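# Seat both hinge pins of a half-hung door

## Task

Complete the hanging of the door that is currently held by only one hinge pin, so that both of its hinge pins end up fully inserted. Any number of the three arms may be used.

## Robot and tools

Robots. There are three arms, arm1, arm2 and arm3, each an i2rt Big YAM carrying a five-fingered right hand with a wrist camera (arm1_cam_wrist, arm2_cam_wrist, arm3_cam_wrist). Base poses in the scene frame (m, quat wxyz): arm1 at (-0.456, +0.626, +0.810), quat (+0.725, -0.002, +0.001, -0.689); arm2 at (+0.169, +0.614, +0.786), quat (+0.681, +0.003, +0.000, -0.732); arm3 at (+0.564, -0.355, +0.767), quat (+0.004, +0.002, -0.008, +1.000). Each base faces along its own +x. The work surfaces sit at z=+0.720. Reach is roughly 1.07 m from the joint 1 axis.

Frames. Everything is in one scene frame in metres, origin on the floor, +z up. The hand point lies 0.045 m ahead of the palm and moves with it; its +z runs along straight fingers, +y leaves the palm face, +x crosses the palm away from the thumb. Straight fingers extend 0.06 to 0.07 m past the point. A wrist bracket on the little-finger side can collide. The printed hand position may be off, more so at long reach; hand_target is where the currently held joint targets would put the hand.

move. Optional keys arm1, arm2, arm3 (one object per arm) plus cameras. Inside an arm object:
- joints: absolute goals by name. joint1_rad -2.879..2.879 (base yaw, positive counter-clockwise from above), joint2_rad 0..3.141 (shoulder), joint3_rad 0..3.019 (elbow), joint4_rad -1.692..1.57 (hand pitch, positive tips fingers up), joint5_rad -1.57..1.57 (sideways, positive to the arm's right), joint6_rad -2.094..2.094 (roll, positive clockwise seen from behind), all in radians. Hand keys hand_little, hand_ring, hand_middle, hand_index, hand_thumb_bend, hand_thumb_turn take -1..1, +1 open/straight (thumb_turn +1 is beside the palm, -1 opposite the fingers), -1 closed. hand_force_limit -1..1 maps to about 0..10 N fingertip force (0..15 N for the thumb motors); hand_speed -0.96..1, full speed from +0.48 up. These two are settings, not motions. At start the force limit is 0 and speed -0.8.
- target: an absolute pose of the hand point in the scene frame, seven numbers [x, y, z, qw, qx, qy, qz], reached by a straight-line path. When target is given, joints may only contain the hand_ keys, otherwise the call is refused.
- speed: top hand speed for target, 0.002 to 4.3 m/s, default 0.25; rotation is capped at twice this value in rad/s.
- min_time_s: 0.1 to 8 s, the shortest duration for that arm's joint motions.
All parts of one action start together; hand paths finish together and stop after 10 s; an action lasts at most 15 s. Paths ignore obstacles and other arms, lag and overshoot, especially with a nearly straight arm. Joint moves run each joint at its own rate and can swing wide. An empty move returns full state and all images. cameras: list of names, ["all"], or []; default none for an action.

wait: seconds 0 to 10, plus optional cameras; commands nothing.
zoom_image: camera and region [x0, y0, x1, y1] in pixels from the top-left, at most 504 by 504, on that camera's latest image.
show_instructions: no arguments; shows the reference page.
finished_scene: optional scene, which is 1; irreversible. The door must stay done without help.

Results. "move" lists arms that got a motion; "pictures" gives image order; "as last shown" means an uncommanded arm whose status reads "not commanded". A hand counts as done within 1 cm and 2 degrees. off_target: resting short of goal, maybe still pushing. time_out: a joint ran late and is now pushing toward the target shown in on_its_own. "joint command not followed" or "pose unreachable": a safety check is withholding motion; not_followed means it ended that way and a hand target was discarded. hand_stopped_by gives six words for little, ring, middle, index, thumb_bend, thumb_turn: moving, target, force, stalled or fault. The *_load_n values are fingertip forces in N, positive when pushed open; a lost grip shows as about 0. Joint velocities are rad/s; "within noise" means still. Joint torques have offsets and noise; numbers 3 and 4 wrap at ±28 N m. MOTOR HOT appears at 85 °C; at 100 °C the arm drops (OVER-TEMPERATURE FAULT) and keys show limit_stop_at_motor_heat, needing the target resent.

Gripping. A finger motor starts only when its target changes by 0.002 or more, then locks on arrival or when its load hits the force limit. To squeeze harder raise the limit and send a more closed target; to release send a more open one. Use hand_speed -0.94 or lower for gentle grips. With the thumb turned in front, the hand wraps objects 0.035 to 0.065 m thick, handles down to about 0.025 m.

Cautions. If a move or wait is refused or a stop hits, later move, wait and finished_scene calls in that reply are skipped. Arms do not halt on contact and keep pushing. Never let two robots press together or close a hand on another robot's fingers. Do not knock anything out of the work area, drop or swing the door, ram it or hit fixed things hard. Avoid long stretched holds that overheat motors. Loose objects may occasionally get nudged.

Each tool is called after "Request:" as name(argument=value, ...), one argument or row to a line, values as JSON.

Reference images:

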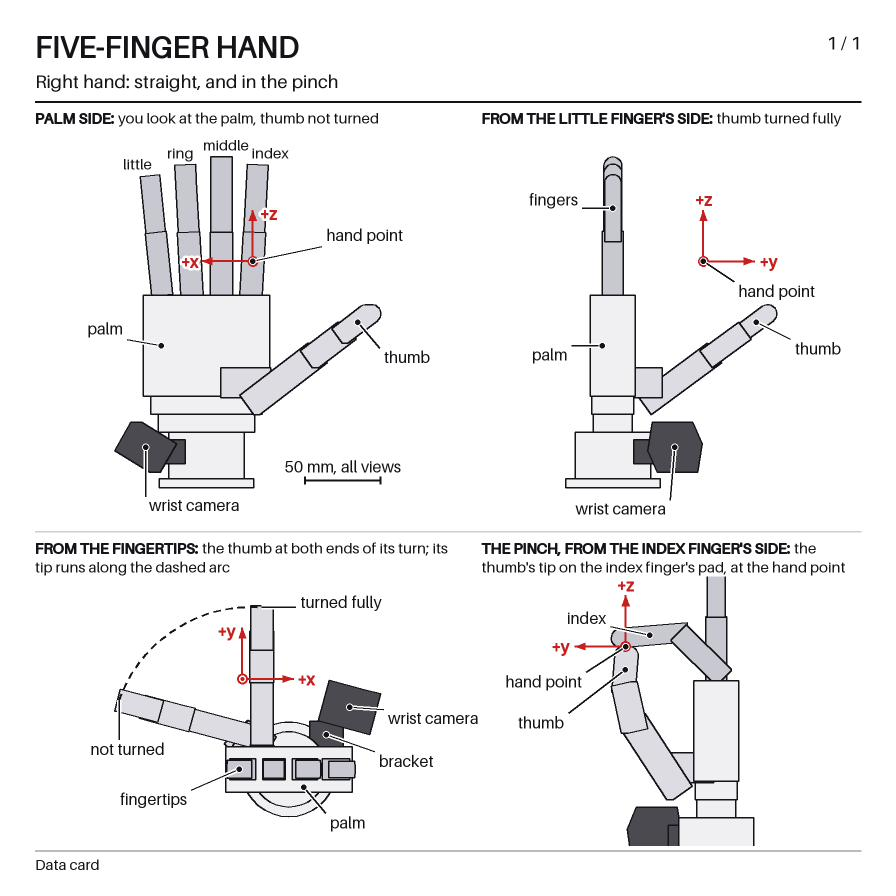

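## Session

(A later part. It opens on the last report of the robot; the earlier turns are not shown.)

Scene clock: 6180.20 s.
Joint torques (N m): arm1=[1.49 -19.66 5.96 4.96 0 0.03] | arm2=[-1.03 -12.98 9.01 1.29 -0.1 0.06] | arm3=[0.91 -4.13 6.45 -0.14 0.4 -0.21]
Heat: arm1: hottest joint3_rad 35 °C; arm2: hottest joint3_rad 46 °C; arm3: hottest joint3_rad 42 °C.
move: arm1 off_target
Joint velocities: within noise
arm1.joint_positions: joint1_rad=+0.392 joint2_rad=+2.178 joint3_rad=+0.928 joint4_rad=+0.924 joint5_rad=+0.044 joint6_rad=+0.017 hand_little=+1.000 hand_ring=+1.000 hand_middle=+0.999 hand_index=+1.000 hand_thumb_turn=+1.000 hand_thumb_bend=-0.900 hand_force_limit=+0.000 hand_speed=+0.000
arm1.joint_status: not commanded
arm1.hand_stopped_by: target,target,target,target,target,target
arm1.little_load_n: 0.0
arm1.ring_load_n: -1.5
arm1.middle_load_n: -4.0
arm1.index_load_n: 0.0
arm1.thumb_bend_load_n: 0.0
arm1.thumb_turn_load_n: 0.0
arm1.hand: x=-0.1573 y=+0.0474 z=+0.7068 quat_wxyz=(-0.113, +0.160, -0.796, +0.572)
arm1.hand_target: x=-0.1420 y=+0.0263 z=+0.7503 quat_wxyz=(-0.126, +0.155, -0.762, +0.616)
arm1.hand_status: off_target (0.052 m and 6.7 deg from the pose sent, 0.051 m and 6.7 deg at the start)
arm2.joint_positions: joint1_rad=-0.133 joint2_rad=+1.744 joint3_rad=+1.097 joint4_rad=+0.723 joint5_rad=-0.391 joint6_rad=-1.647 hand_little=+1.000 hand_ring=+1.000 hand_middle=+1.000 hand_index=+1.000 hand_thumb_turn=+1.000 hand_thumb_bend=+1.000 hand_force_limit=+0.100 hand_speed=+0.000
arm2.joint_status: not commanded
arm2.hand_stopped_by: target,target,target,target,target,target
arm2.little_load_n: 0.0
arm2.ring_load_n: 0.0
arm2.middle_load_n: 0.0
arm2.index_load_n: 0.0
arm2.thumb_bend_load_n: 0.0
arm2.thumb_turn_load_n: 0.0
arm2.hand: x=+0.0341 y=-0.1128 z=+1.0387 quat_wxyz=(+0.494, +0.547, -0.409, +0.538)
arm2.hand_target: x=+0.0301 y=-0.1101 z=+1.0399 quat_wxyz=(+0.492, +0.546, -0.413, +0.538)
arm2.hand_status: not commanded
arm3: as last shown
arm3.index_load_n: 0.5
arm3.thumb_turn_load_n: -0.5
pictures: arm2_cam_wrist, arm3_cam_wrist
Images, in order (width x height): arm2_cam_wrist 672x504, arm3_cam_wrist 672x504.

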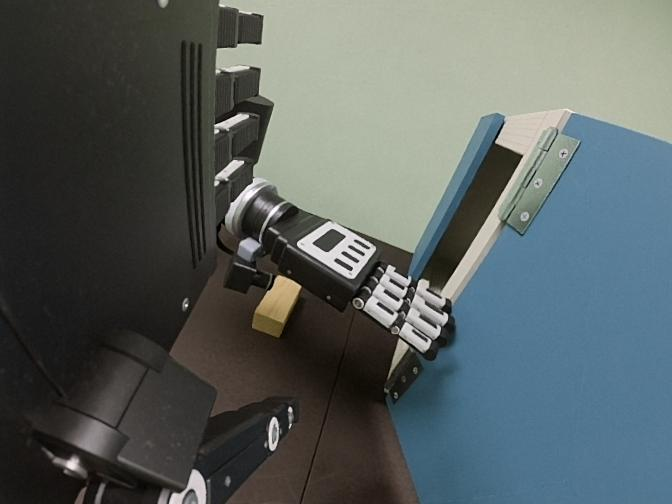

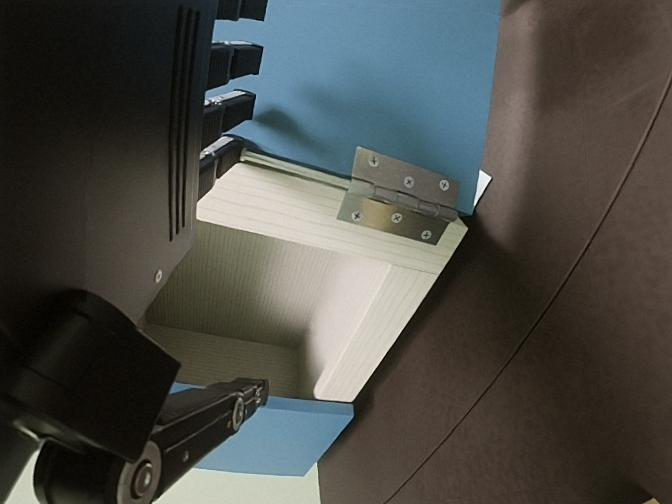

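Request:
move(
  arm1={"target": [-0.1412, 0.0243, 0.744, -0.1255, 0.155, -0.7615, 0.6167], "speed": 0.01},
  cameras=["arm3_cam_wrist"],
)

Request:
zoom_image(
  camera="arm3_cam_wrist",
  region=[340, 140, 460, 240],
)

Request:
move(
  arm1={"target": [-0.1412, 0.0243, 0.740, -0.1255, 0.155, -0.7615, 0.6167], "speed": 0.01},
  cameras=["arm3_cam_wrist"],
)

Request:
zoom_image(
  camera="arm3_cam_wrist",
  region=[340, 140, 460, 240],
)

Request:
move(
  arm1={"target": [-0.1412, 0.0243, 0.736, -0.1255, 0.155, -0.7615, 0.6167], "speed": 0.01},
  cameras=["arm3_cam_wrist", "arm2_cam_wrist"],
)

Request:
zoom_image(
  camera="arm3_cam_wrist",
  region=[340, 140, 460, 240],
)

Request:
zoom_image(
  camera="arm2_cam_wrist",
  region=[375, 335, 425, 405],
)

Scene clock: 6192.90 s.
Joint torques (N m): arm1=[1.44 -18.9 6.17 5 0.01 0.03] | arm2=[-1.03 -13.16 8.99 1.29 -0.08 0.07] | arm3=[0.91 -4.19 6.46 -0.12 0.4 -0.22]
Heat: arm1: hottest joint3_rad 35 °C; arm2: hottest joint3_rad 46 °C; arm3: hottest joint3_rad 42 °C.
move: arm1 off_target
Joint velocities: within noise
arm1.joint_positions: joint1_rad=+0.392 joint2_rad=+2.183 joint3_rad=+0.928 joint4_rad=+0.935 joint5_rad=+0.044 joint6_rad=+0.017 hand_little=+1.000 hand_ring=+1.000 hand_middle=+0.999 hand_index=+1.000 hand_thumb_turn=+1.000 hand_thumb_bend=-0.900 hand_force_limit=+0.000 hand_speed=+0.000
arm1.joint_status: not commanded
arm1.hand_stopped_by: target,target,target,target,target,target
arm1.little_load_n: 0.0
arm1.ring_load_n: -1.5
arm1.middle_load_n: -3.5
arm1.index_load_n: 0.0
arm1.thumb_bend_load_n: 0.0
arm1.thumb_turn_load_n: 0.0
arm1.hand: x=-0.1572 y=+0.0471 z=+0.7060 quat_wxyz=(-0.114, +0.160, -0.795, +0.574)
arm1.hand_target: x=-0.1420 y=+0.0263 z=+0.7447 quat_wxyz=(-0.126, +0.155, -0.762, +0.616)
arm1.hand_status: off_target (0.047 m and 6.4 deg from the pose sent, 0.047 m and 6.7 deg at the start)
arm2, arm3: as last shown
arm3.ring_load_n: -0.5
arm3.index_load_n: 1.0
arm3.thumb_turn_load_n: 0.0
Images, in order (width x height): arm3_cam_wrist 672x504.

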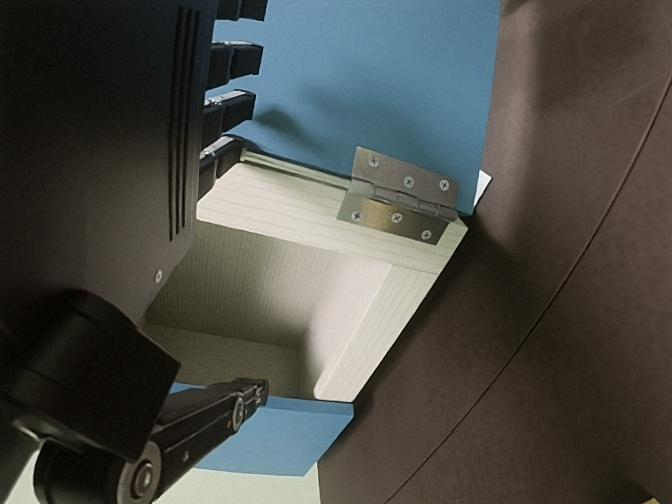

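Scaled by 4.200 from the camera's image (finer frame: 960x720).

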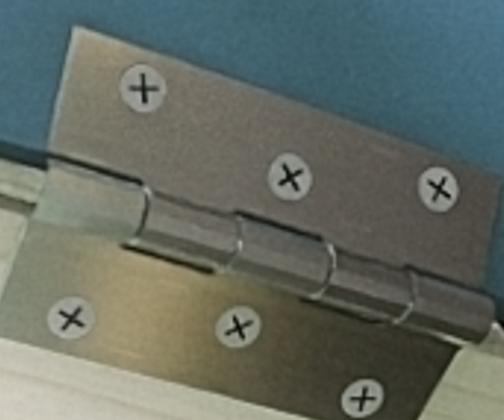

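Scene clock: 6193.90 s.
Joint torques (N m): arm1=[1.49 -18.43 6.31 4.82 0 0.03] | arm2=[-0.97 -13.22 8.96 1.31 -0.08 0.07] | arm3=[0.85 -4.25 6.45 -0.12 0.4 -0.2]
Heat: arm1: hottest joint3_rad 35 °C; arm2: hottest joint3_rad 46 °C; arm3: hottest joint3_rad 42 °C.
move: arm1 off_target
Joint velocities: within noise
arm1.joint_positions: joint1_rad=+0.392 joint2_rad=+2.190 joint3_rad=+0.928 joint4_rad=+0.948 joint5_rad=+0.044 joint6_rad=+0.017 hand_little=+1.000 hand_ring=+1.000 hand_middle=+0.999 hand_index=+1.000 hand_thumb_turn=+1.000 hand_thumb_bend=-0.900 hand_force_limit=+0.000 hand_speed=+0.000
arm1.joint_status: not commanded
arm1.hand_stopped_by: target,target,target,target,target,target
arm1.little_load_n: 0.0
arm1.ring_load_n: -1.0
arm1.middle_load_n: -3.0
arm1.index_load_n: 0.0
arm1.thumb_bend_load_n: 0.0
arm1.thumb_turn_load_n: 0.0
arm1.hand: x=-0.1570 y=+0.0468 z=+0.7051 quat_wxyz=(-0.114, +0.160, -0.793, +0.577)
arm1.hand_target: x=-0.1420 y=+0.0262 z=+0.7408 quat_wxyz=(-0.126, +0.155, -0.762, +0.616)
arm1.hand_status: off_target (0.044 m and 6.0 deg from the pose sent, 0.044 m and 6.4 deg at the start)
arm2, arm3: as last shown
arm2.thumb_bend_load_n: -0.5
arm3.ring_load_n: 0.0
arm3.thumb_turn_load_n: -0.5
Images, in order (width x height): arm3_cam_wrist 672x504.

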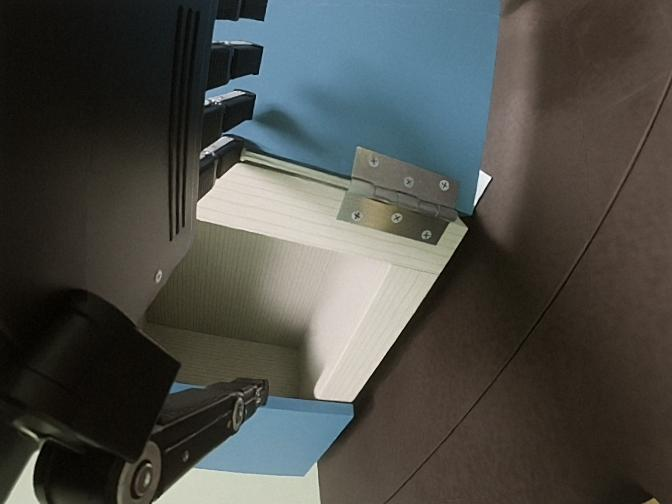

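Scaled by 4.200 from the camera's image (finer frame: 960x720).

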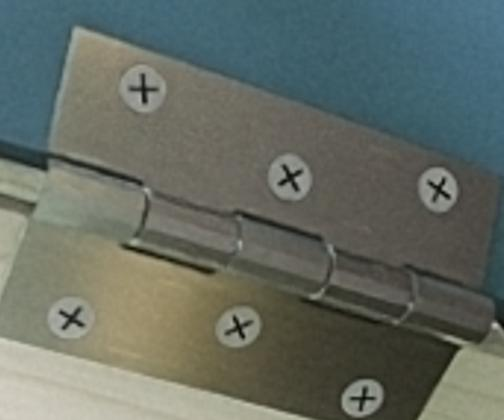

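Scene clock: 6194.90 s.
Joint torques (N m): arm1=[1.49 -18.08 6.46 4.62 0.01 0.03] | arm2=[-1.14 -12.98 8.99 1.33 -0.08 0.08] | arm3=[0.97 -4.19 6.46 -0.12 0.4 -0.21]
Heat: arm1: hottest joint3_rad 35 °C; arm2: hottest joint3_rad 46 °C; arm3: hottest joint3_rad 42 °C.
move: arm1 off_target
Joint velocities: within noise
arm1.joint_positions: joint1_rad=+0.392 joint2_rad=+2.196 joint3_rad=+0.928 joint4_rad=+0.961 joint5_rad=+0.044 joint6_rad=+0.017 hand_little=+1.000 hand_ring=+1.000 hand_middle=+0.999 hand_index=+1.000 hand_thumb_turn=+1.000 hand_thumb_bend=-0.900 hand_force_limit=+0.000 hand_speed=+0.000
arm1.joint_status: not commanded
arm1.hand_stopped_by: target,target,target,target,target,target
arm1.little_load_n: 0.0
arm1.ring_load_n: -1.0
arm1.middle_load_n: -2.5
arm1.index_load_n: 0.0
arm1.thumb_bend_load_n: 0.0
arm1.thumb_turn_load_n: 0.0
arm1.hand: x=-0.1569 y=+0.0466 z=+0.7040 quat_wxyz=(-0.115, +0.159, -0.791, +0.579)
arm1.hand_target: x=-0.1420 y=+0.0263 z=+0.7366 quat_wxyz=(-0.126, +0.155, -0.762, +0.616)
arm1.hand_status: off_target (0.042 m and 5.6 deg from the pose sent, 0.041 m and 6.0 deg at the start)
arm2, arm3: as last shown
arm2.thumb_bend_load_n: 0.0
arm3.ring_load_n: 0.5
arm3.index_load_n: 0.5
arm3.thumb_turn_load_n: 0.0
pictures: arm2_cam_wrist, arm3_cam_wrist
Images, in order (width x height): arm2_cam_wrist 672x504, arm3_cam_wrist 672x504.

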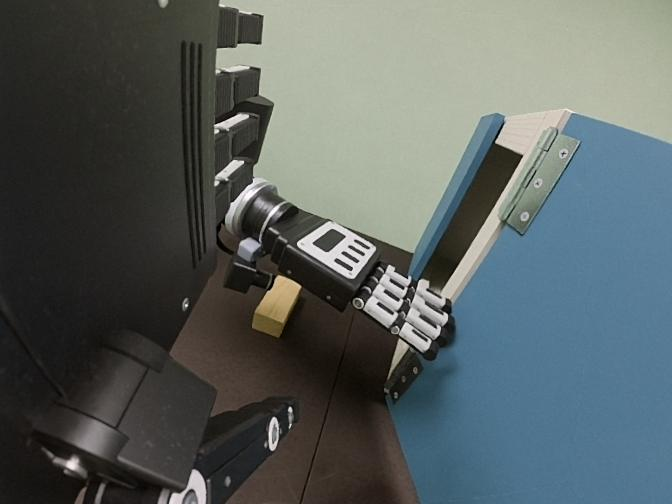

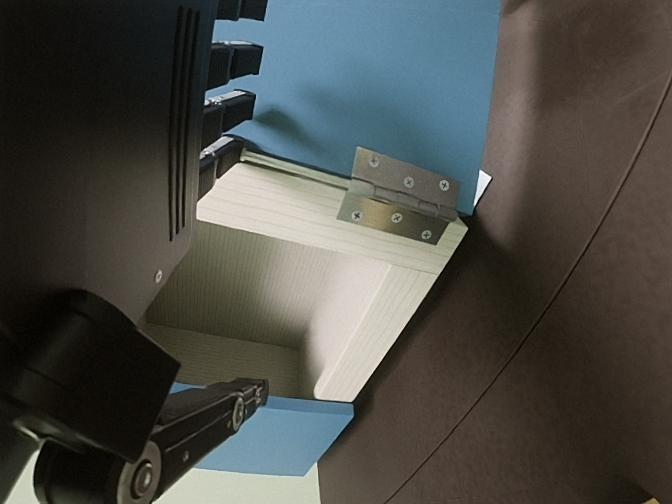

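Scaled by 4.200 from the camera's image (finer frame: 960x720).

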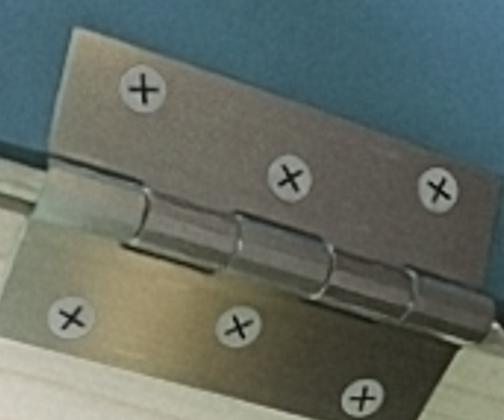

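Scaled by 7.200 from the camera's image (finer frame: 960x720).

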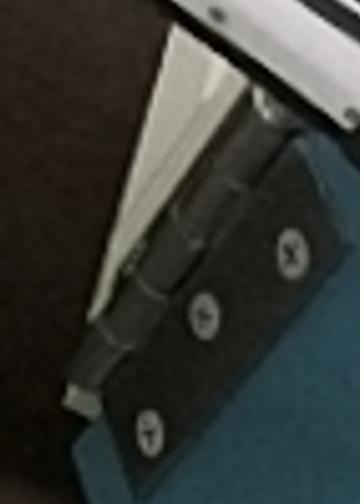

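Request:
move(
  arm3={"target": [-0.018, -0.257, 0.822, 0.495, -0.575, -0.492, 0.426], "speed": 0.03},
  cameras=["arm3_cam_wrist"],
)

Request:
zoom_image(
  camera="arm3_cam_wrist",
  region=[220, 100, 440, 240],
)

Request:
zoom_image(
  camera="arm3_cam_wrist",
  region=[340, 140, 460, 240],
)

Request:
move(
  arm3={"target": [-0.012, -0.257, 0.822, 0.495, -0.575, -0.492, 0.426], "speed": 0.03},
  cameras=["arm3_cam_wrist"],
)

Request:
zoom_image(
  camera="arm3_cam_wrist",
  region=[340, 140, 460, 240],
)

Scene clock: 6202.13 s.
Joint torques (N m): arm1=[1.55 -18.02 6.46 4.63 0 0.03] | arm2=[-1.14 -13.22 8.99 1.31 -0.08 0.08] | arm3=[0.97 -3.43 5.96 -0.53 0.39 -0.26]
Heat: arm1: hottest joint3_rad 35 °C; arm2: hottest joint3_rad 46 °C; arm3: hottest joint3_rad 42 °C.
move: arm3 off_target
Joint velocities: within noise
arm1, arm2: as last shown
arm3.joint_positions: joint1_rad=-0.254 joint2_rad=+1.665 joint3_rad=+0.637 joint4_rad=+0.984 joint5_rad=-0.116 joint6_rad=+0.023 hand_little=+1.000 hand_ring=+1.000 hand_middle=+1.000 hand_index=+1.000 hand_thumb_turn=+1.000 hand_thumb_bend=+1.000 hand_force_limit=-0.400 hand_speed=+0.200
arm3.joint_status: not commanded
arm3.hand_stopped_by: target,target,target,target,target,target
arm3.little_load_n: 0.0
arm3.ring_load_n: 0.0
arm3.middle_load_n: 0.0
arm3.index_load_n: 1.0
arm3.thumb_bend_load_n: -0.5
arm3.thumb_turn_load_n: 0.0
arm3.hand: x=-0.0125 y=-0.2587 z=+0.8741 quat_wxyz=(-0.522, +0.548, +0.468, -0.457)
arm3.hand_target: x=-0.0124 y=-0.2581 z=+0.8243 quat_wxyz=(-0.495, +0.575, +0.493, -0.426)
arm3.hand_status: off_target (0.052 m and 6.3 deg from the pose sent, 0.055 m and 4.8 deg at the start)
Images, in order (width x height): arm3_cam_wrist 672x504.

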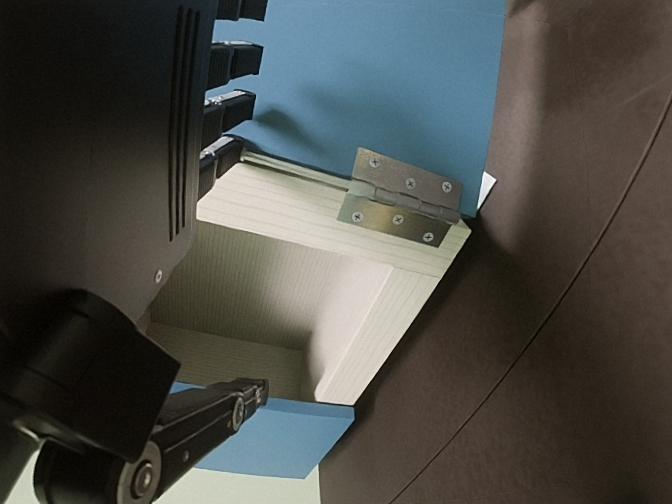

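Scaled by 2.291 from the camera's image (finer frame: 960x720).

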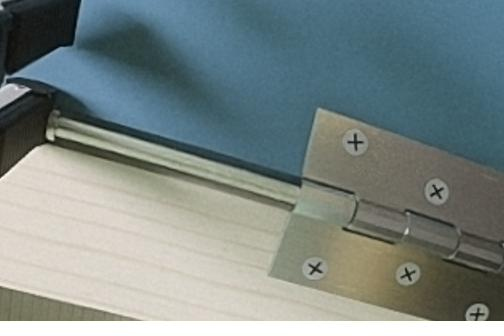

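Scaled by 4.200 from the camera's image (finer frame: 960x720).

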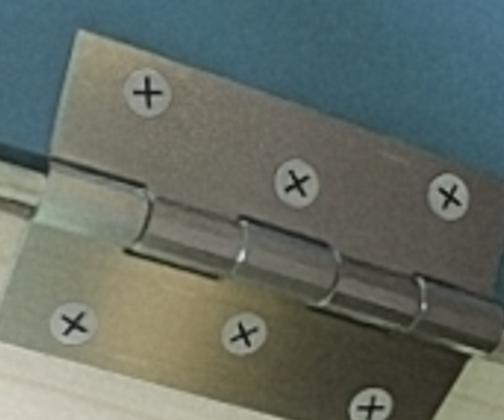

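Scene clock: 6203.10 s.
Joint torques (N m): arm1=[1.55 -18.08 6.46 4.63 0 0.03] | arm2=[-1.03 -13.1 8.98 1.29 -0.09 0.05] | arm3=[0.62 -4.25 5.11 -0.38 0.27 -0.26]
Heat: arm1: hottest joint3_rad 35 °C; arm2: hottest joint3_rad 46 °C; arm3: hottest joint3_rad 42 °C.
move: arm3 off_target
Joint velocities: within noise
arm1, arm2: as last shown
arm1.ring_load_n: -1.5
arm3.joint_positions: joint1_rad=-0.254 joint2_rad=+1.665 joint3_rad=+0.635 joint4_rad=+0.986 joint5_rad=-0.116 joint6_rad=+0.023 hand_little=+1.000 hand_ring=+1.000 hand_middle=+1.000 hand_index=+1.000 hand_thumb_turn=+1.000 hand_thumb_bend=+1.000 hand_force_limit=-0.400 hand_speed=+0.200
arm3.joint_status: not commanded
arm3.hand_stopped_by: target,target,target,target,target,target
arm3.little_load_n: 0.0
arm3.ring_load_n: 0.0
arm3.middle_load_n: 0.0
arm3.index_load_n: 1.0
arm3.thumb_bend_load_n: 0.0
arm3.thumb_turn_load_n: -0.5
arm3.hand: x=-0.0118 y=-0.2590 z=+0.8736 quat_wxyz=(-0.522, +0.548, +0.468, -0.457)
arm3.hand_target: x=-0.0072 y=-0.2580 z=+0.8243 quat_wxyz=(-0.495, +0.575, +0.492, -0.427)
arm3.hand_status: off_target (0.052 m and 6.3 deg from the pose sent, 0.052 m and 6.3 deg at the start)
Images, in order (width x height): arm3_cam_wrist 672x504.

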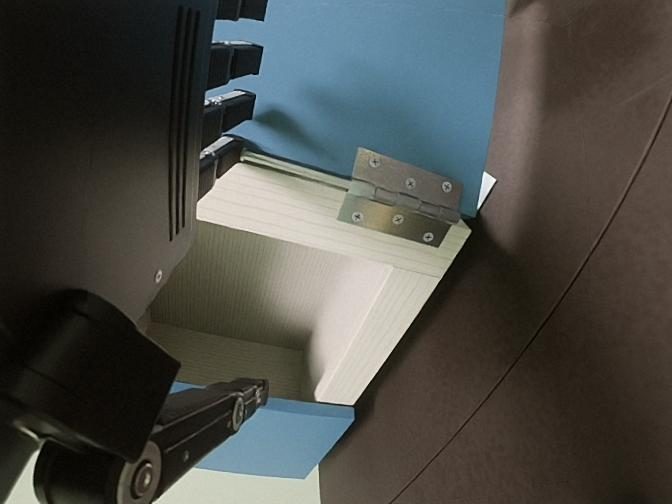

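Scaled by 4.200 from the camera's image (finer frame: 960x720).

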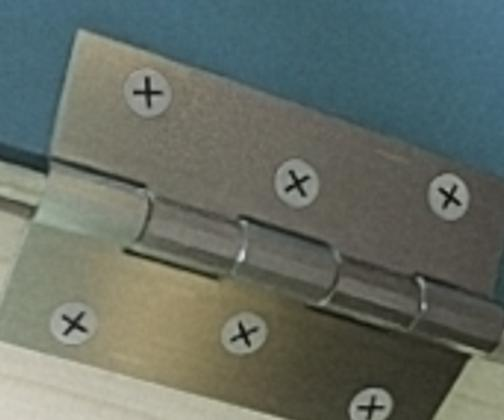

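Request:
move(
  arm3={"target": [-0.006, -0.257, 0.822, 0.495, -0.575, -0.492, 0.426], "speed": 0.03},
)

Request:
move(
  arm3={"target": [0.0, -0.257, 0.822, 0.495, -0.575, -0.492, 0.426], "speed": 0.03},
)

Request:
move(
  arm3={"target": [0.006, -0.257, 0.822, 0.495, -0.575, -0.492, 0.426], "speed": 0.03},
  cameras=["arm3_cam_wrist","arm2_cam_wrist"],
)

Request:
zoom_image(
  camera="arm3_cam_wrist",
  region=[340, 140, 460, 240],
)

Request:
zoom_image(
  camera="arm2_cam_wrist",
  region=[375, 335, 425, 405],
)

Scene clock: 6227.50 s.
Joint torques (N m): arm1=[1.55 -18.08 6.46 4.63 0 0.03] | arm2=[-0.91 -13.22 9.02 1.31 -0.1 0.07] | arm3=[0.38 -4.89 4.25 -0.25 0.17 -0.27]
Heat: arm1: hottest joint3_rad 35 °C; arm2: hottest joint3_rad 46 °C; arm3: hottest joint3_rad 42 °C.
move: arm3 off_target
Joint velocities: within noise
arm1, arm2: as last shown
arm1.ring_load_n: -1.0
arm1.index_load_n: -0.5
arm1.hand_target: x=-0.1420 y=+0.0263 z=+0.7367 quat_wxyz=(-0.126, +0.155, -0.762, +0.616)
arm3.joint_positions: joint1_rad=-0.254 joint2_rad=+1.665 joint3_rad=+0.633 joint4_rad=+0.989 joint5_rad=-0.117 joint6_rad=+0.023 hand_little=+1.000 hand_ring=+1.000 hand_middle=+1.000 hand_index=+1.000 hand_thumb_turn=+1.000 hand_thumb_bend=+1.000 hand_force_limit=-0.400 hand_speed=+0.200
arm3.joint_status: not commanded
arm3.hand_stopped_by: target,target,target,target,target,target
arm3.little_load_n: 0.0
arm3.ring_load_n: 0.0
arm3.middle_load_n: 0.0
arm3.index_load_n: 1.0
arm3.thumb_bend_load_n: 0.0
arm3.thumb_turn_load_n: 0.0
arm3.hand: x=-0.0111 y=-0.2593 z=+0.8733 quat_wxyz=(-0.522, +0.548, +0.468, -0.457)
arm3.hand_target: x=-0.0020 y=-0.2580 z=+0.8244 quat_wxyz=(-0.495, +0.575, +0.492, -0.427)
arm3.hand_status: off_target (0.052 m and 6.3 deg from the pose sent, 0.052 m and 6.3 deg at the start)
pictures: none

Scene clock: 6228.47 s.
Joint torques (N m): arm1=[1.44 -18.08 6.46 4.63 0 0.03] | arm2=[-0.91 -13.1 9.03 1.29 -0.07 0.06] | arm3=[0.15 -5.6 3.45 -0.13 0.06 -0.27]
Heat: arm1: hottest joint3_rad 35 °C; arm2: hottest joint3_rad 46 °C; arm3: hottest joint3_rad 42 °C.
move: arm3 off_target
Joint velocities: within noise
arm1, arm2: as last shown
arm1.index_load_n: 0.0
arm1.hand_target: x=-0.1419 y=+0.0262 z=+0.7368 quat_wxyz=(-0.126, +0.155, -0.762, +0.616)
arm3.joint_positions: joint1_rad=-0.254 joint2_rad=+1.665 joint3_rad=+0.630 joint4_rad=+0.991 joint5_rad=-0.117 joint6_rad=+0.023 hand_little=+1.000 hand_ring=+1.000 hand_middle=+1.000 hand_index=+1.000 hand_thumb_turn=+1.000 hand_thumb_bend=+1.000 hand_force_limit=-0.400 hand_speed=+0.200
arm3.joint_status: not commanded
arm3.hand_stopped_by: target,target,target,target,target,target
arm3.little_load_n: 0.0
arm3.ring_load_n: 0.0
arm3.middle_load_n: 0.0
arm3.index_load_n: 0.5
arm3.thumb_bend_load_n: 0.0
arm3.thumb_turn_load_n: 0.0
arm3.hand: x=-0.0102 y=-0.2596 z=+0.8726 quat_wxyz=(-0.522, +0.548, +0.468, -0.457)
arm3.hand_target: x=+0.0032 y=-0.2580 z=+0.8244 quat_wxyz=(-0.495, +0.575, +0.492, -0.427)
arm3.hand_status: off_target (0.052 m and 6.3 deg from the pose sent, 0.052 m and 6.3 deg at the start)
pictures: none

Scene clock: 6229.43 s.
Joint torques (N m): arm1=[1.49 -18.14 6.46 4.59 0 0.03] | arm2=[-0.85 -13.27 9.02 1.32 -0.07 0.07] | arm3=[-0.09 -8.64 3.63 0.96 -0.05 -0.2]
Heat: arm1: hottest joint3_rad 35 °C; arm2: hottest joint3_rad 46 °C; arm3: hottest joint3_rad 42 °C.
move: arm3 off_target
Joint velocities: within noise
arm1: as last shown
arm1.joint_positions: joint1_rad=+0.392 joint2_rad=+2.197 joint3_rad=+0.928 joint4_rad=+0.962 joint5_rad=+0.044 joint6_rad=+0.017 hand_little=+1.000 hand_ring=+1.000 hand_middle=+0.999 hand_index=+1.000 hand_thumb_turn=+1.000 hand_thumb_bend=-0.900 hand_force_limit=+0.000 hand_speed=+0.000
arm1.index_load_n: -0.5
arm1.thumb_bend_load_n: 0.5
arm1.thumb_turn_load_n: -0.5
arm1.hand: x=-0.1569 y=+0.0466 z=+0.7038 quat_wxyz=(-0.115, +0.159, -0.791, +0.579)
arm1.hand_target: x=-0.1420 y=+0.0263 z=+0.7366 quat_wxyz=(-0.126, +0.155, -0.762, +0.616)
arm2.joint_positions: joint1_rad=-0.133 joint2_rad=+1.744 joint3_rad=+1.097 joint4_rad=+0.723 joint5_rad=-0.391 joint6_rad=-1.647 hand_little=+1.000 hand_ring=+1.000 hand_middle=+1.000 hand_index=+1.000 hand_thumb_turn=+1.000 hand_thumb_bend=+1.000 hand_force_limit=+0.100 hand_speed=+0.000
arm2.joint_status: not commanded
arm2.hand_stopped_by: target,target,target,target,target,target
arm2.little_load_n: 0.0
arm2.ring_load_n: 0.0
arm2.middle_load_n: 0.0
arm2.index_load_n: 0.0
arm2.thumb_bend_load_n: 0.0
arm2.thumb_turn_load_n: 0.0
arm2.hand: x=+0.0341 y=-0.1128 z=+1.0387 quat_wxyz=(+0.494, +0.547, -0.409, +0.538)
arm2.hand_target: x=+0.0301 y=-0.1101 z=+1.0399 quat_wxyz=(+0.492, +0.546, -0.413, +0.538)
arm2.hand_status: not commanded
arm3.joint_positions: joint1_rad=-0.254 joint2_rad=+1.701 joint3_rad=+0.614 joint4_rad=+0.973 joint5_rad=-0.117 joint6_rad=+0.015 hand_little=+1.000 hand_ring=+1.000 hand_middle=+1.000 hand_index=+1.000 hand_thumb_turn=+1.000 hand_thumb_bend=+1.000 hand_force_limit=-0.400 hand_speed=+0.200
arm3.joint_status: not commanded
arm3.hand_stopped_by: target,target,target,target,target,target
arm3.little_load_n: 0.0
arm3.ring_load_n: 0.0
arm3.middle_load_n: 0.0
arm3.index_load_n: 0.0
arm3.thumb_bend_load_n: 0.0
arm3.thumb_turn_load_n: -0.5
arm3.hand: x=-0.0010 y=-0.2608 z=+0.8409 quat_wxyz=(-0.503, +0.566, +0.483, -0.440)
arm3.hand_target: x=+0.0063 y=-0.2573 z=+0.8224 quat_wxyz=(-0.495, +0.575, +0.492, -0.426)
arm3.hand_status: off_target (0.021 m and 2.4 deg from the pose sent, 0.053 m and 6.3 deg at the start)
pictures: arm2_cam_wrist, arm3_cam_wrist
Images, in order (width x height): arm2_cam_wrist 672x504, arm3_cam_wrist 672x504.

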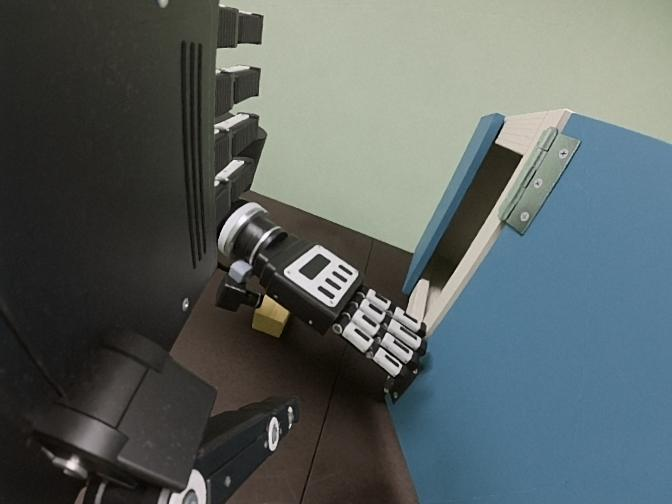

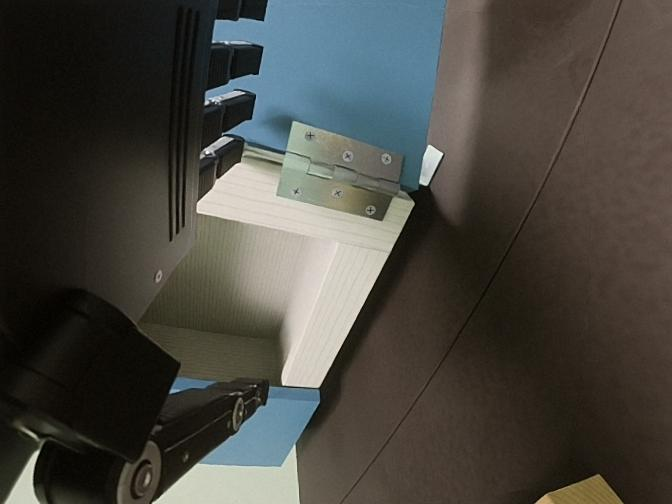

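Scaled by 4.200 from the camera's image (finer frame: 960x720).

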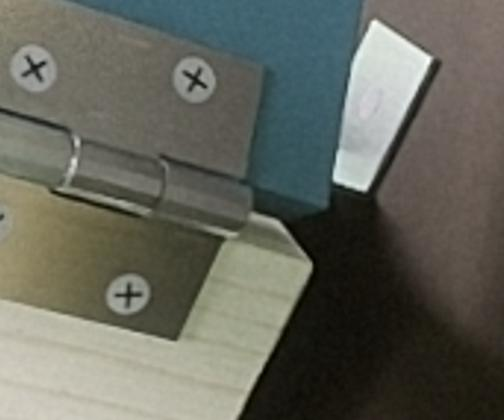

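Scaled by 7.200 from the camera's image (finer frame: 960x720).

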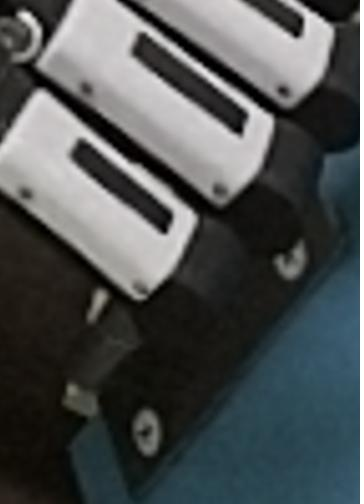

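Request:
zoom_image(
  camera="arm3_cam_wrist",
  region=[200, 90, 420, 230],
)

Request:
zoom_image(
  camera="arm2_cam_wrist",
  region=[375, 280, 475, 410],
)

Scaled by 2.291 from the camera's image (finer frame: 960x720).

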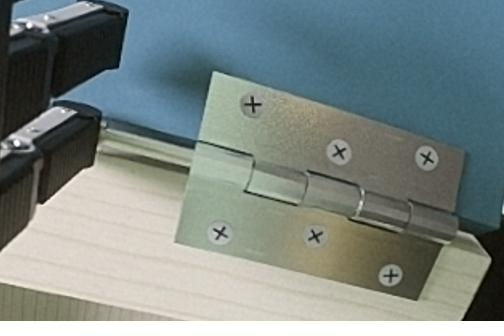

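Scaled by 3.877 from the camera's image (finer frame: 960x720).

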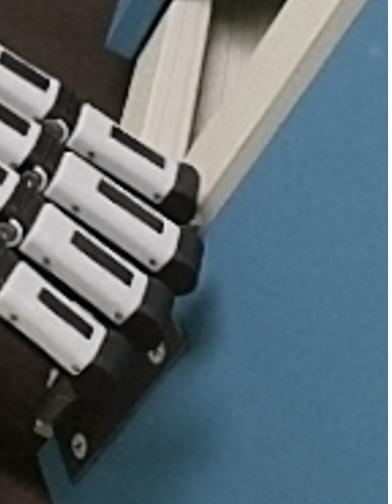

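Request:
zoom_image(
  camera="arm3_cam_wrist",
  region=[200, 110, 300, 200],
)

Scaled by 5.040 from the camera's image (finer frame: 960x720).

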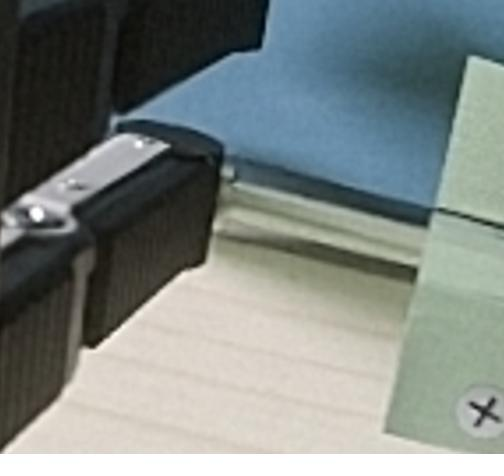

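Request:
move(
  arm3={"target": [0.004, -0.256, 0.805, 0.495, -0.575, -0.492, 0.426], "speed": 0.03},
  cameras=["arm3_cam_wrist","arm2_cam_wrist"],
)

Request:
zoom_image(
  camera="arm3_cam_wrist",
  region=[200, 90, 420, 230],
)

Request:
zoom_image(
  camera="arm2_cam_wrist",
  region=[375, 300, 455, 410],
)

Scene clock: 6247.77 s.
Joint torques (N m): arm1=[1.49 -18.14 6.45 4.6 0 0.03] | arm2=[-1.03 -13.22 8.98 1.29 -0.09 0.07] | arm3=[-0.09 -8.94 3.59 1.52 -0.03 -0.2]
Heat: arm1: hottest joint3_rad 35 °C; arm2: hottest joint3_rad 46 °C; arm3: hottest joint3_rad 41 °C.
move: arm3 off_target
Joint velocities: within noise
arm1, arm2: as last shown
arm1.index_load_n: 0.0
arm1.thumb_bend_load_n: 0.0
arm1.thumb_turn_load_n: 0.0
arm3.joint_positions: joint1_rad=-0.254 joint2_rad=+1.761 joint3_rad=+0.614 joint4_rad=+1.015 joint5_rad=-0.118 joint6_rad=+0.015 hand_little=+1.000 hand_ring=+1.000 hand_middle=+1.000 hand_index=+1.000 hand_thumb_turn=+1.000 hand_thumb_bend=+1.000 hand_force_limit=-0.400 hand_speed=+0.200
arm3.joint_status: not commanded
arm3.hand_stopped_by: target,target,target,target,target,target
arm3.little_load_n: 0.0
arm3.ring_load_n: 0.0
arm3.middle_load_n: 0.0
arm3.index_load_n: 0.0
arm3.thumb_bend_load_n: 0.0
arm3.thumb_turn_load_n: -0.5
arm3.hand: x=-0.0007 y=-0.2607 z=+0.8189 quat_wxyz=(-0.498, +0.571, +0.486, -0.437)
arm3.hand_target: x=+0.0042 y=-0.2563 z=+0.8053 quat_wxyz=(-0.495, +0.575, +0.492, -0.426)
arm3.hand_status: off_target (0.015 m and 1.5 deg from the pose sent, 0.037 m and 2.4 deg at the start)
pictures: arm2_cam_wrist, arm3_cam_wrist
Images, in order (width x height): arm2_cam_wrist 672x504, arm3_cam_wrist 672x504.

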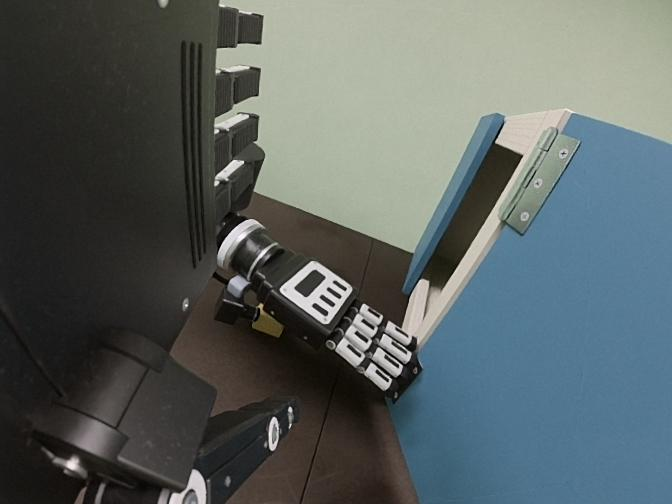

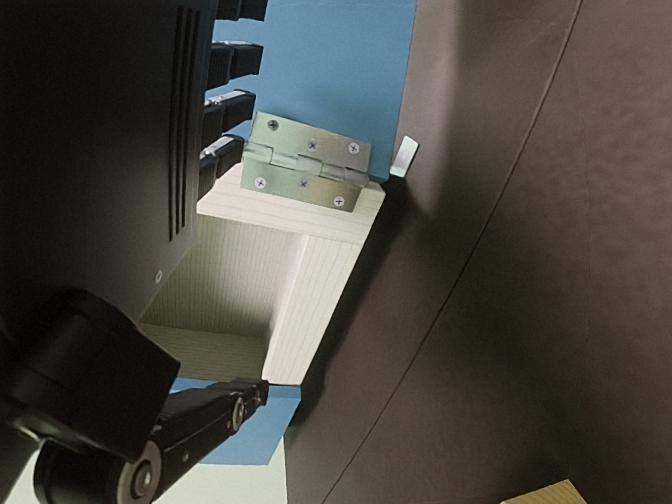

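Scaled by 2.291 from the camera's image (finer frame: 960x720).

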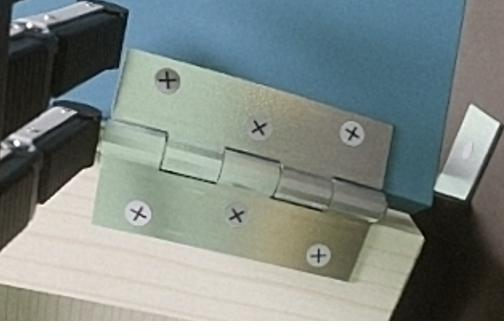

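Scaled by 4.582 from the camera's image (finer frame: 960x720).

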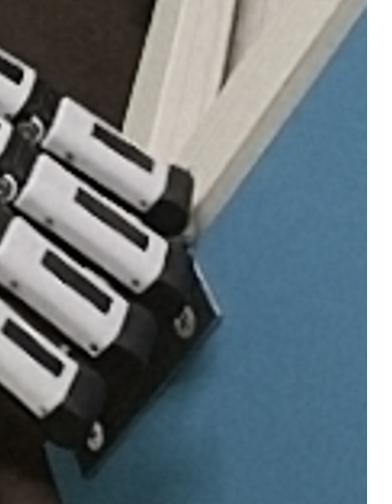

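Request:
move(
  arm3={"target": [0.004, -0.256, 0.785, 0.495, -0.575, -0.492, 0.426], "speed": 0.03},
  cameras=["arm3_cam_wrist","arm2_cam_wrist"],
)

Request:
zoom_image(
  camera="arm3_cam_wrist",
  region=[200, 90, 320, 190],
)

Request:
zoom_image(
  camera="arm2_cam_wrist",
  region=[375, 300, 455, 410],
)

Scene clock: 6253.43 s.
Joint torques (N m): arm1=[1.49 -18.14 6.46 4.6 0 0.03] | arm2=[-0.91 -13.1 8.98 1.29 -0.08 0.08] | arm3=[-0.03 -7.47 3.43 0.72 0.07 -0.2]
Heat: arm1: hottest joint3_rad 35 °C; arm2: hottest joint3_rad 46 °C; arm3: hottest joint3_rad 40 °C.
move: arm3 off_target
Joint velocities: within noise
arm1, arm2: as last shown
arm3.joint_positions: joint1_rad=-0.255 joint2_rad=+1.807 joint3_rad=+0.610 joint4_rad=+1.104 joint5_rad=-0.120 joint6_rad=+0.015 hand_little=+1.000 hand_ring=+1.000 hand_middle=+1.000 hand_index=+1.000 hand_thumb_turn=+1.000 hand_thumb_bend=+1.000 hand_force_limit=-0.400 hand_speed=+0.200
arm3.joint_status: not commanded
arm3.hand_stopped_by: target,target,target,target,target,target
arm3.little_load_n: 0.0
arm3.ring_load_n: 0.0
arm3.middle_load_n: 0.0
arm3.index_load_n: 0.5
arm3.thumb_bend_load_n: 0.0
arm3.thumb_turn_load_n: 0.0
arm3.hand: x=-0.0026 y=-0.2599 z=+0.8144 quat_wxyz=(-0.509, +0.560, +0.480, -0.445)
arm3.hand_target: x=+0.0053 y=-0.2565 z=+0.7859 quat_wxyz=(-0.495, +0.575, +0.492, -0.426)
arm3.hand_status: off_target (0.030 m and 3.5 deg from the pose sent, 0.034 m and 1.5 deg at the start)
pictures: arm2_cam_wrist, arm3_cam_wrist
Images, in order (width x height): arm2_cam_wrist 672x504, arm3_cam_wrist 672x504.

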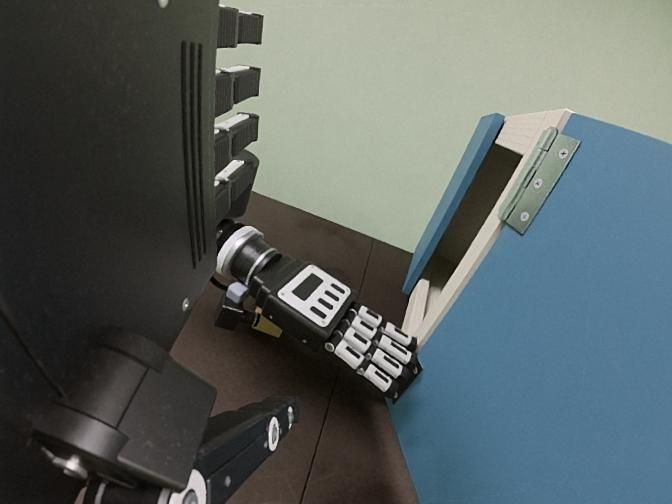

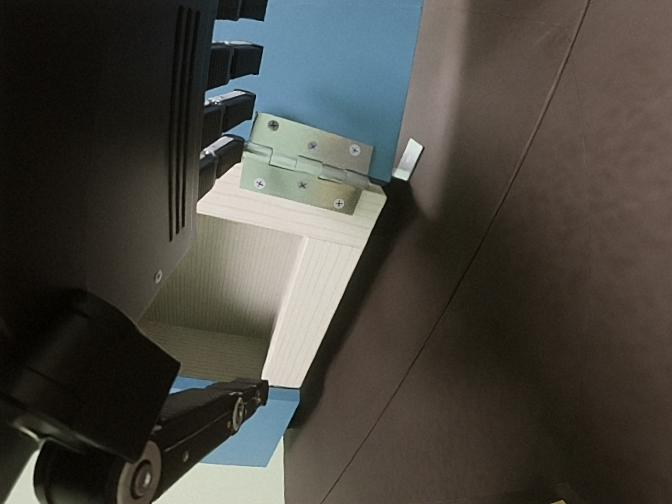

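Scaled by 4.200 from the camera's image (finer frame: 960x720).

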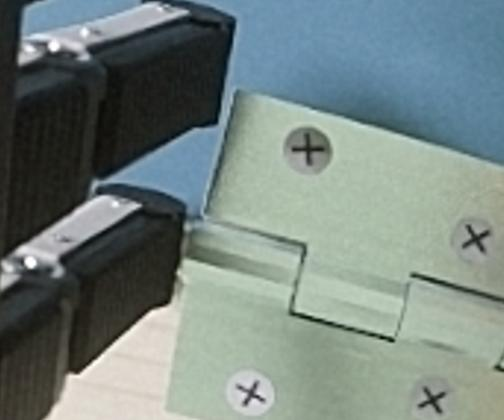

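Scaled by 4.582 from the camera's image (finer frame: 960x720).

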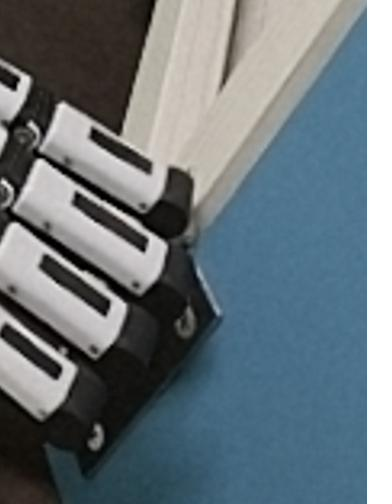

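Request:
move(
  arm3={"target": [0.006, -0.262, 0.86, 0.495, -0.575, -0.492, 0.426], "speed": 0.05},
)

Request:
move(
  arm3={"target": [0.03, -0.285, 0.92, 0.495, -0.575, -0.492, 0.426], "speed": 0.15},
)

Request:
move(
  arm3={"target": [-0.02, -0.31, 0.88, 0.7071, 0, -0.7071, 0], "speed": 0.15},
  cameras=["arm3_cam_wrist","arm2_cam_wrist"],
)

Request:
zoom_image(
  camera="arm3_cam_wrist",
  region=[320, 170, 440, 310],
)

Request:
zoom_image(
  camera="arm2_cam_wrist",
  region=[375, 320, 445, 410],
)

Scene clock: 6262.80 s.
Joint torques (N m): arm1=[1.44 -18.14 6.45 4.6 -0.01 0.03] | arm2=[-0.73 -13.27 9.01 1.37 -0.08 0.05] | arm3=[0.79 -11.46 5.26 1.17 0.1 -0.15]
Heat: arm1: hottest joint3_rad 35 °C; arm2: hottest joint3_rad 46 °C; arm3: hottest joint3_rad 40 °C.
move: arm3 off_target
Joint velocities: within noise
arm1.joint_positions: joint1_rad=+0.392 joint2_rad=+2.197 joint3_rad=+0.928 joint4_rad=+0.962 joint5_rad=+0.044 joint6_rad=+0.017 hand_little=+1.000 hand_ring=+1.000 hand_middle=+0.999 hand_index=+1.000 hand_thumb_turn=+1.000 hand_thumb_bend=-0.900 hand_force_limit=+0.000 hand_speed=+0.000
arm1.joint_status: not commanded
arm1.hand_stopped_by: target,target,target,target,target,target
arm1.little_load_n: 0.0
arm1.ring_load_n: -1.0
arm1.middle_load_n: -2.5
arm1.index_load_n: 0.0
arm1.thumb_bend_load_n: 0.0
arm1.thumb_turn_load_n: -0.5
arm1.hand: x=-0.1569 y=+0.0466 z=+0.7038 quat_wxyz=(-0.115, +0.159, -0.791, +0.579)
arm1.hand_target: x=-0.1420 y=+0.0263 z=+0.7366 quat_wxyz=(-0.126, +0.155, -0.762, +0.616)
arm1.hand_status: not commanded
arm2: as last shown
arm3.joint_positions: joint1_rad=-0.255 joint2_rad=+1.618 joint3_rad=+0.610 joint4_rad=+0.835 joint5_rad=-0.110 joint6_rad=+0.012 hand_little=+1.000 hand_ring=+1.000 hand_middle=+1.000 hand_index=+1.000 hand_thumb_turn=+1.000 hand_thumb_bend=+1.000 hand_force_limit=-0.400 hand_speed=+0.200
arm3.joint_status: not commanded
arm3.hand_stopped_by: target,target,target,target,target,target
arm3.little_load_n: 0.0
arm3.ring_load_n: 0.0
arm3.middle_load_n: 0.0
arm3.index_load_n: 0.0
arm3.thumb_bend_load_n: 0.0
arm3.thumb_turn_load_n: 0.0
arm3.hand: x=+0.0093 y=-0.2614 z=+0.8492 quat_wxyz=(-0.488, +0.583, +0.492, -0.424)
arm3.hand_target: x=+0.0060 y=-0.2621 z=+0.8599 quat_wxyz=(-0.495, +0.575, +0.492, -0.426)
arm3.hand_status: off_target (0.011 m and 1.3 deg from the pose sent, 0.046 m and 3.5 deg at the start)
pictures: none

Scene clock: 6263.97 s.
Joint torques (N m): arm1=[1.55 -18.14 6.46 4.59 0 0.03] | arm2=[-1.03 -13.16 9.05 1.29 -0.08 0.09] | arm3=[0.97 -8.47 5.86 1.17 0.1 -0.09]
Heat: arm1: hottest joint3_rad 35 °C; arm2: hottest joint3_rad 46 °C; arm3: hottest joint3_rad 40 °C.
move: arm3 done
Joint velocities: within noise
arm1, arm2: as last shown
arm1.thumb_turn_load_n: 0.0
arm3.joint_positions: joint1_rad=-0.215 joint2_rad=+1.368 joint3_rad=+0.595 joint4_rad=+0.621 joint5_rad=-0.068 joint6_rad=+0.012 hand_little=+1.000 hand_ring=+1.000 hand_middle=+1.000 hand_index=+1.000 hand_thumb_turn=+1.000 hand_thumb_bend=+1.000 hand_force_limit=-0.400 hand_speed=+0.200
arm3.joint_status: not commanded
arm3.hand_stopped_by: target,target,target,target,target,target
arm3.little_load_n: 0.0
arm3.ring_load_n: 0.0
arm3.middle_load_n: 0.0
arm3.index_load_n: 0.0
arm3.thumb_bend_load_n: 0.0
arm3.thumb_turn_load_n: 0.0
arm3.hand: x=+0.0292 y=-0.2822 z=+0.9194 quat_wxyz=(-0.496, +0.577, +0.490, -0.426)
arm3.hand_target: x=+0.0300 y=-0.2851 z=+0.9200 quat_wxyz=(-0.495, +0.575, +0.492, -0.426)
arm3.hand_status: done (0.003 m and 0.3 deg from the pose sent, 0.077 m and 1.3 deg at the start)
pictures: none

Scene clock: 6270.10 s.
Joint torques (N m): arm1=[1.49 -18.14 6.46 4.59 0 0.03] | arm2=[-1.14 -13.16 8.99 1.26 -0.08 0.07] | arm3=[0.97 -9.76 5.07 2.09 -0.05 -0.18]
Heat: arm1: hottest joint3_rad 35 °C; arm2: hottest joint3_rad 46 °C; arm3: hottest joint3_rad 40 °C.
move: arm3 off_target
Joint velocities: within noise
arm1, arm2: as last shown
arm3.joint_positions: joint1_rad=+0.033 joint2_rad=+1.745 joint3_rad=+0.595 joint4_rad=+1.121 joint5_rad=+0.035 joint6_rad=-1.544 hand_little=+1.000 hand_ring=+1.000 hand_middle=+1.000 hand_index=+1.000 hand_thumb_turn=+1.000 hand_thumb_bend=+1.000 hand_force_limit=-0.400 hand_speed=+0.200
arm3.joint_status: not commanded
arm3.hand_stopped_by: target,target,target,target,target,target
arm3.little_load_n: 0.0
arm3.ring_load_n: 0.0
arm3.middle_load_n: 0.0
arm3.index_load_n: 0.0
arm3.thumb_bend_load_n: 0.0
arm3.thumb_turn_load_n: 0.0
arm3.hand: x=-0.0124 y=-0.3053 z=+0.8731 quat_wxyz=(-0.698, +0.007, +0.716, +0.000)
arm3.hand_target: x=-0.0197 y=-0.3101 z=+0.8800 quat_wxyz=(-0.707, +0.000, +0.707, +0.000)
arm3.hand_status: off_target (0.011 m and 1.6 deg from the pose sent, 0.069 m and 91.6 deg at the start)
pictures: arm2_cam_wrist, arm3_cam_wrist
Images, in order (width x height): arm2_cam_wrist 672x504, arm3_cam_wrist 672x504.

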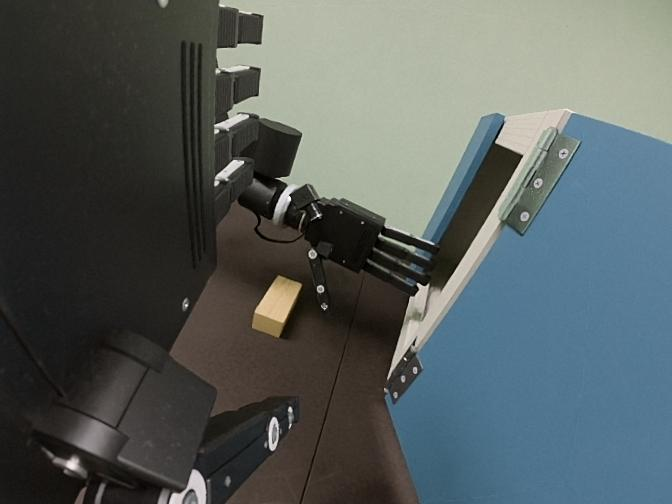

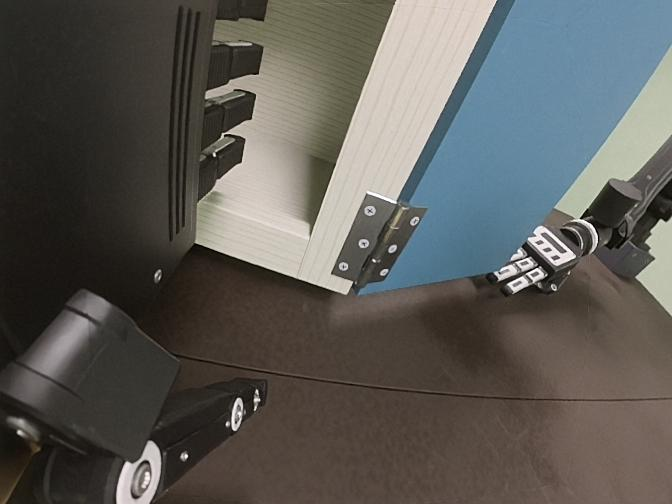

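Scaled by 3.600 from the camera's image (finer frame: 960x720).

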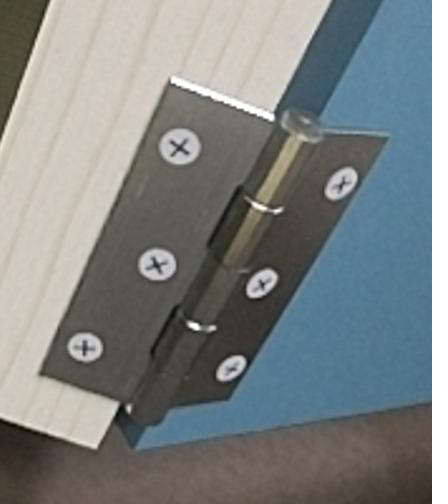

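Scaled by 5.600 from the camera's image (finer frame: 960x720).

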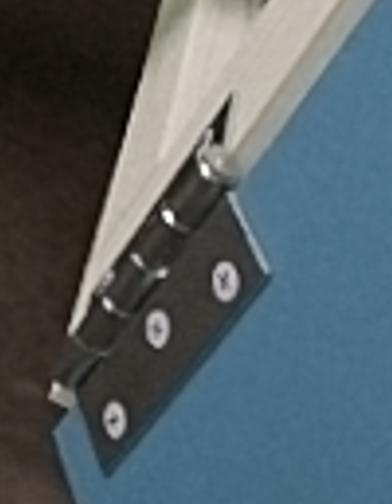

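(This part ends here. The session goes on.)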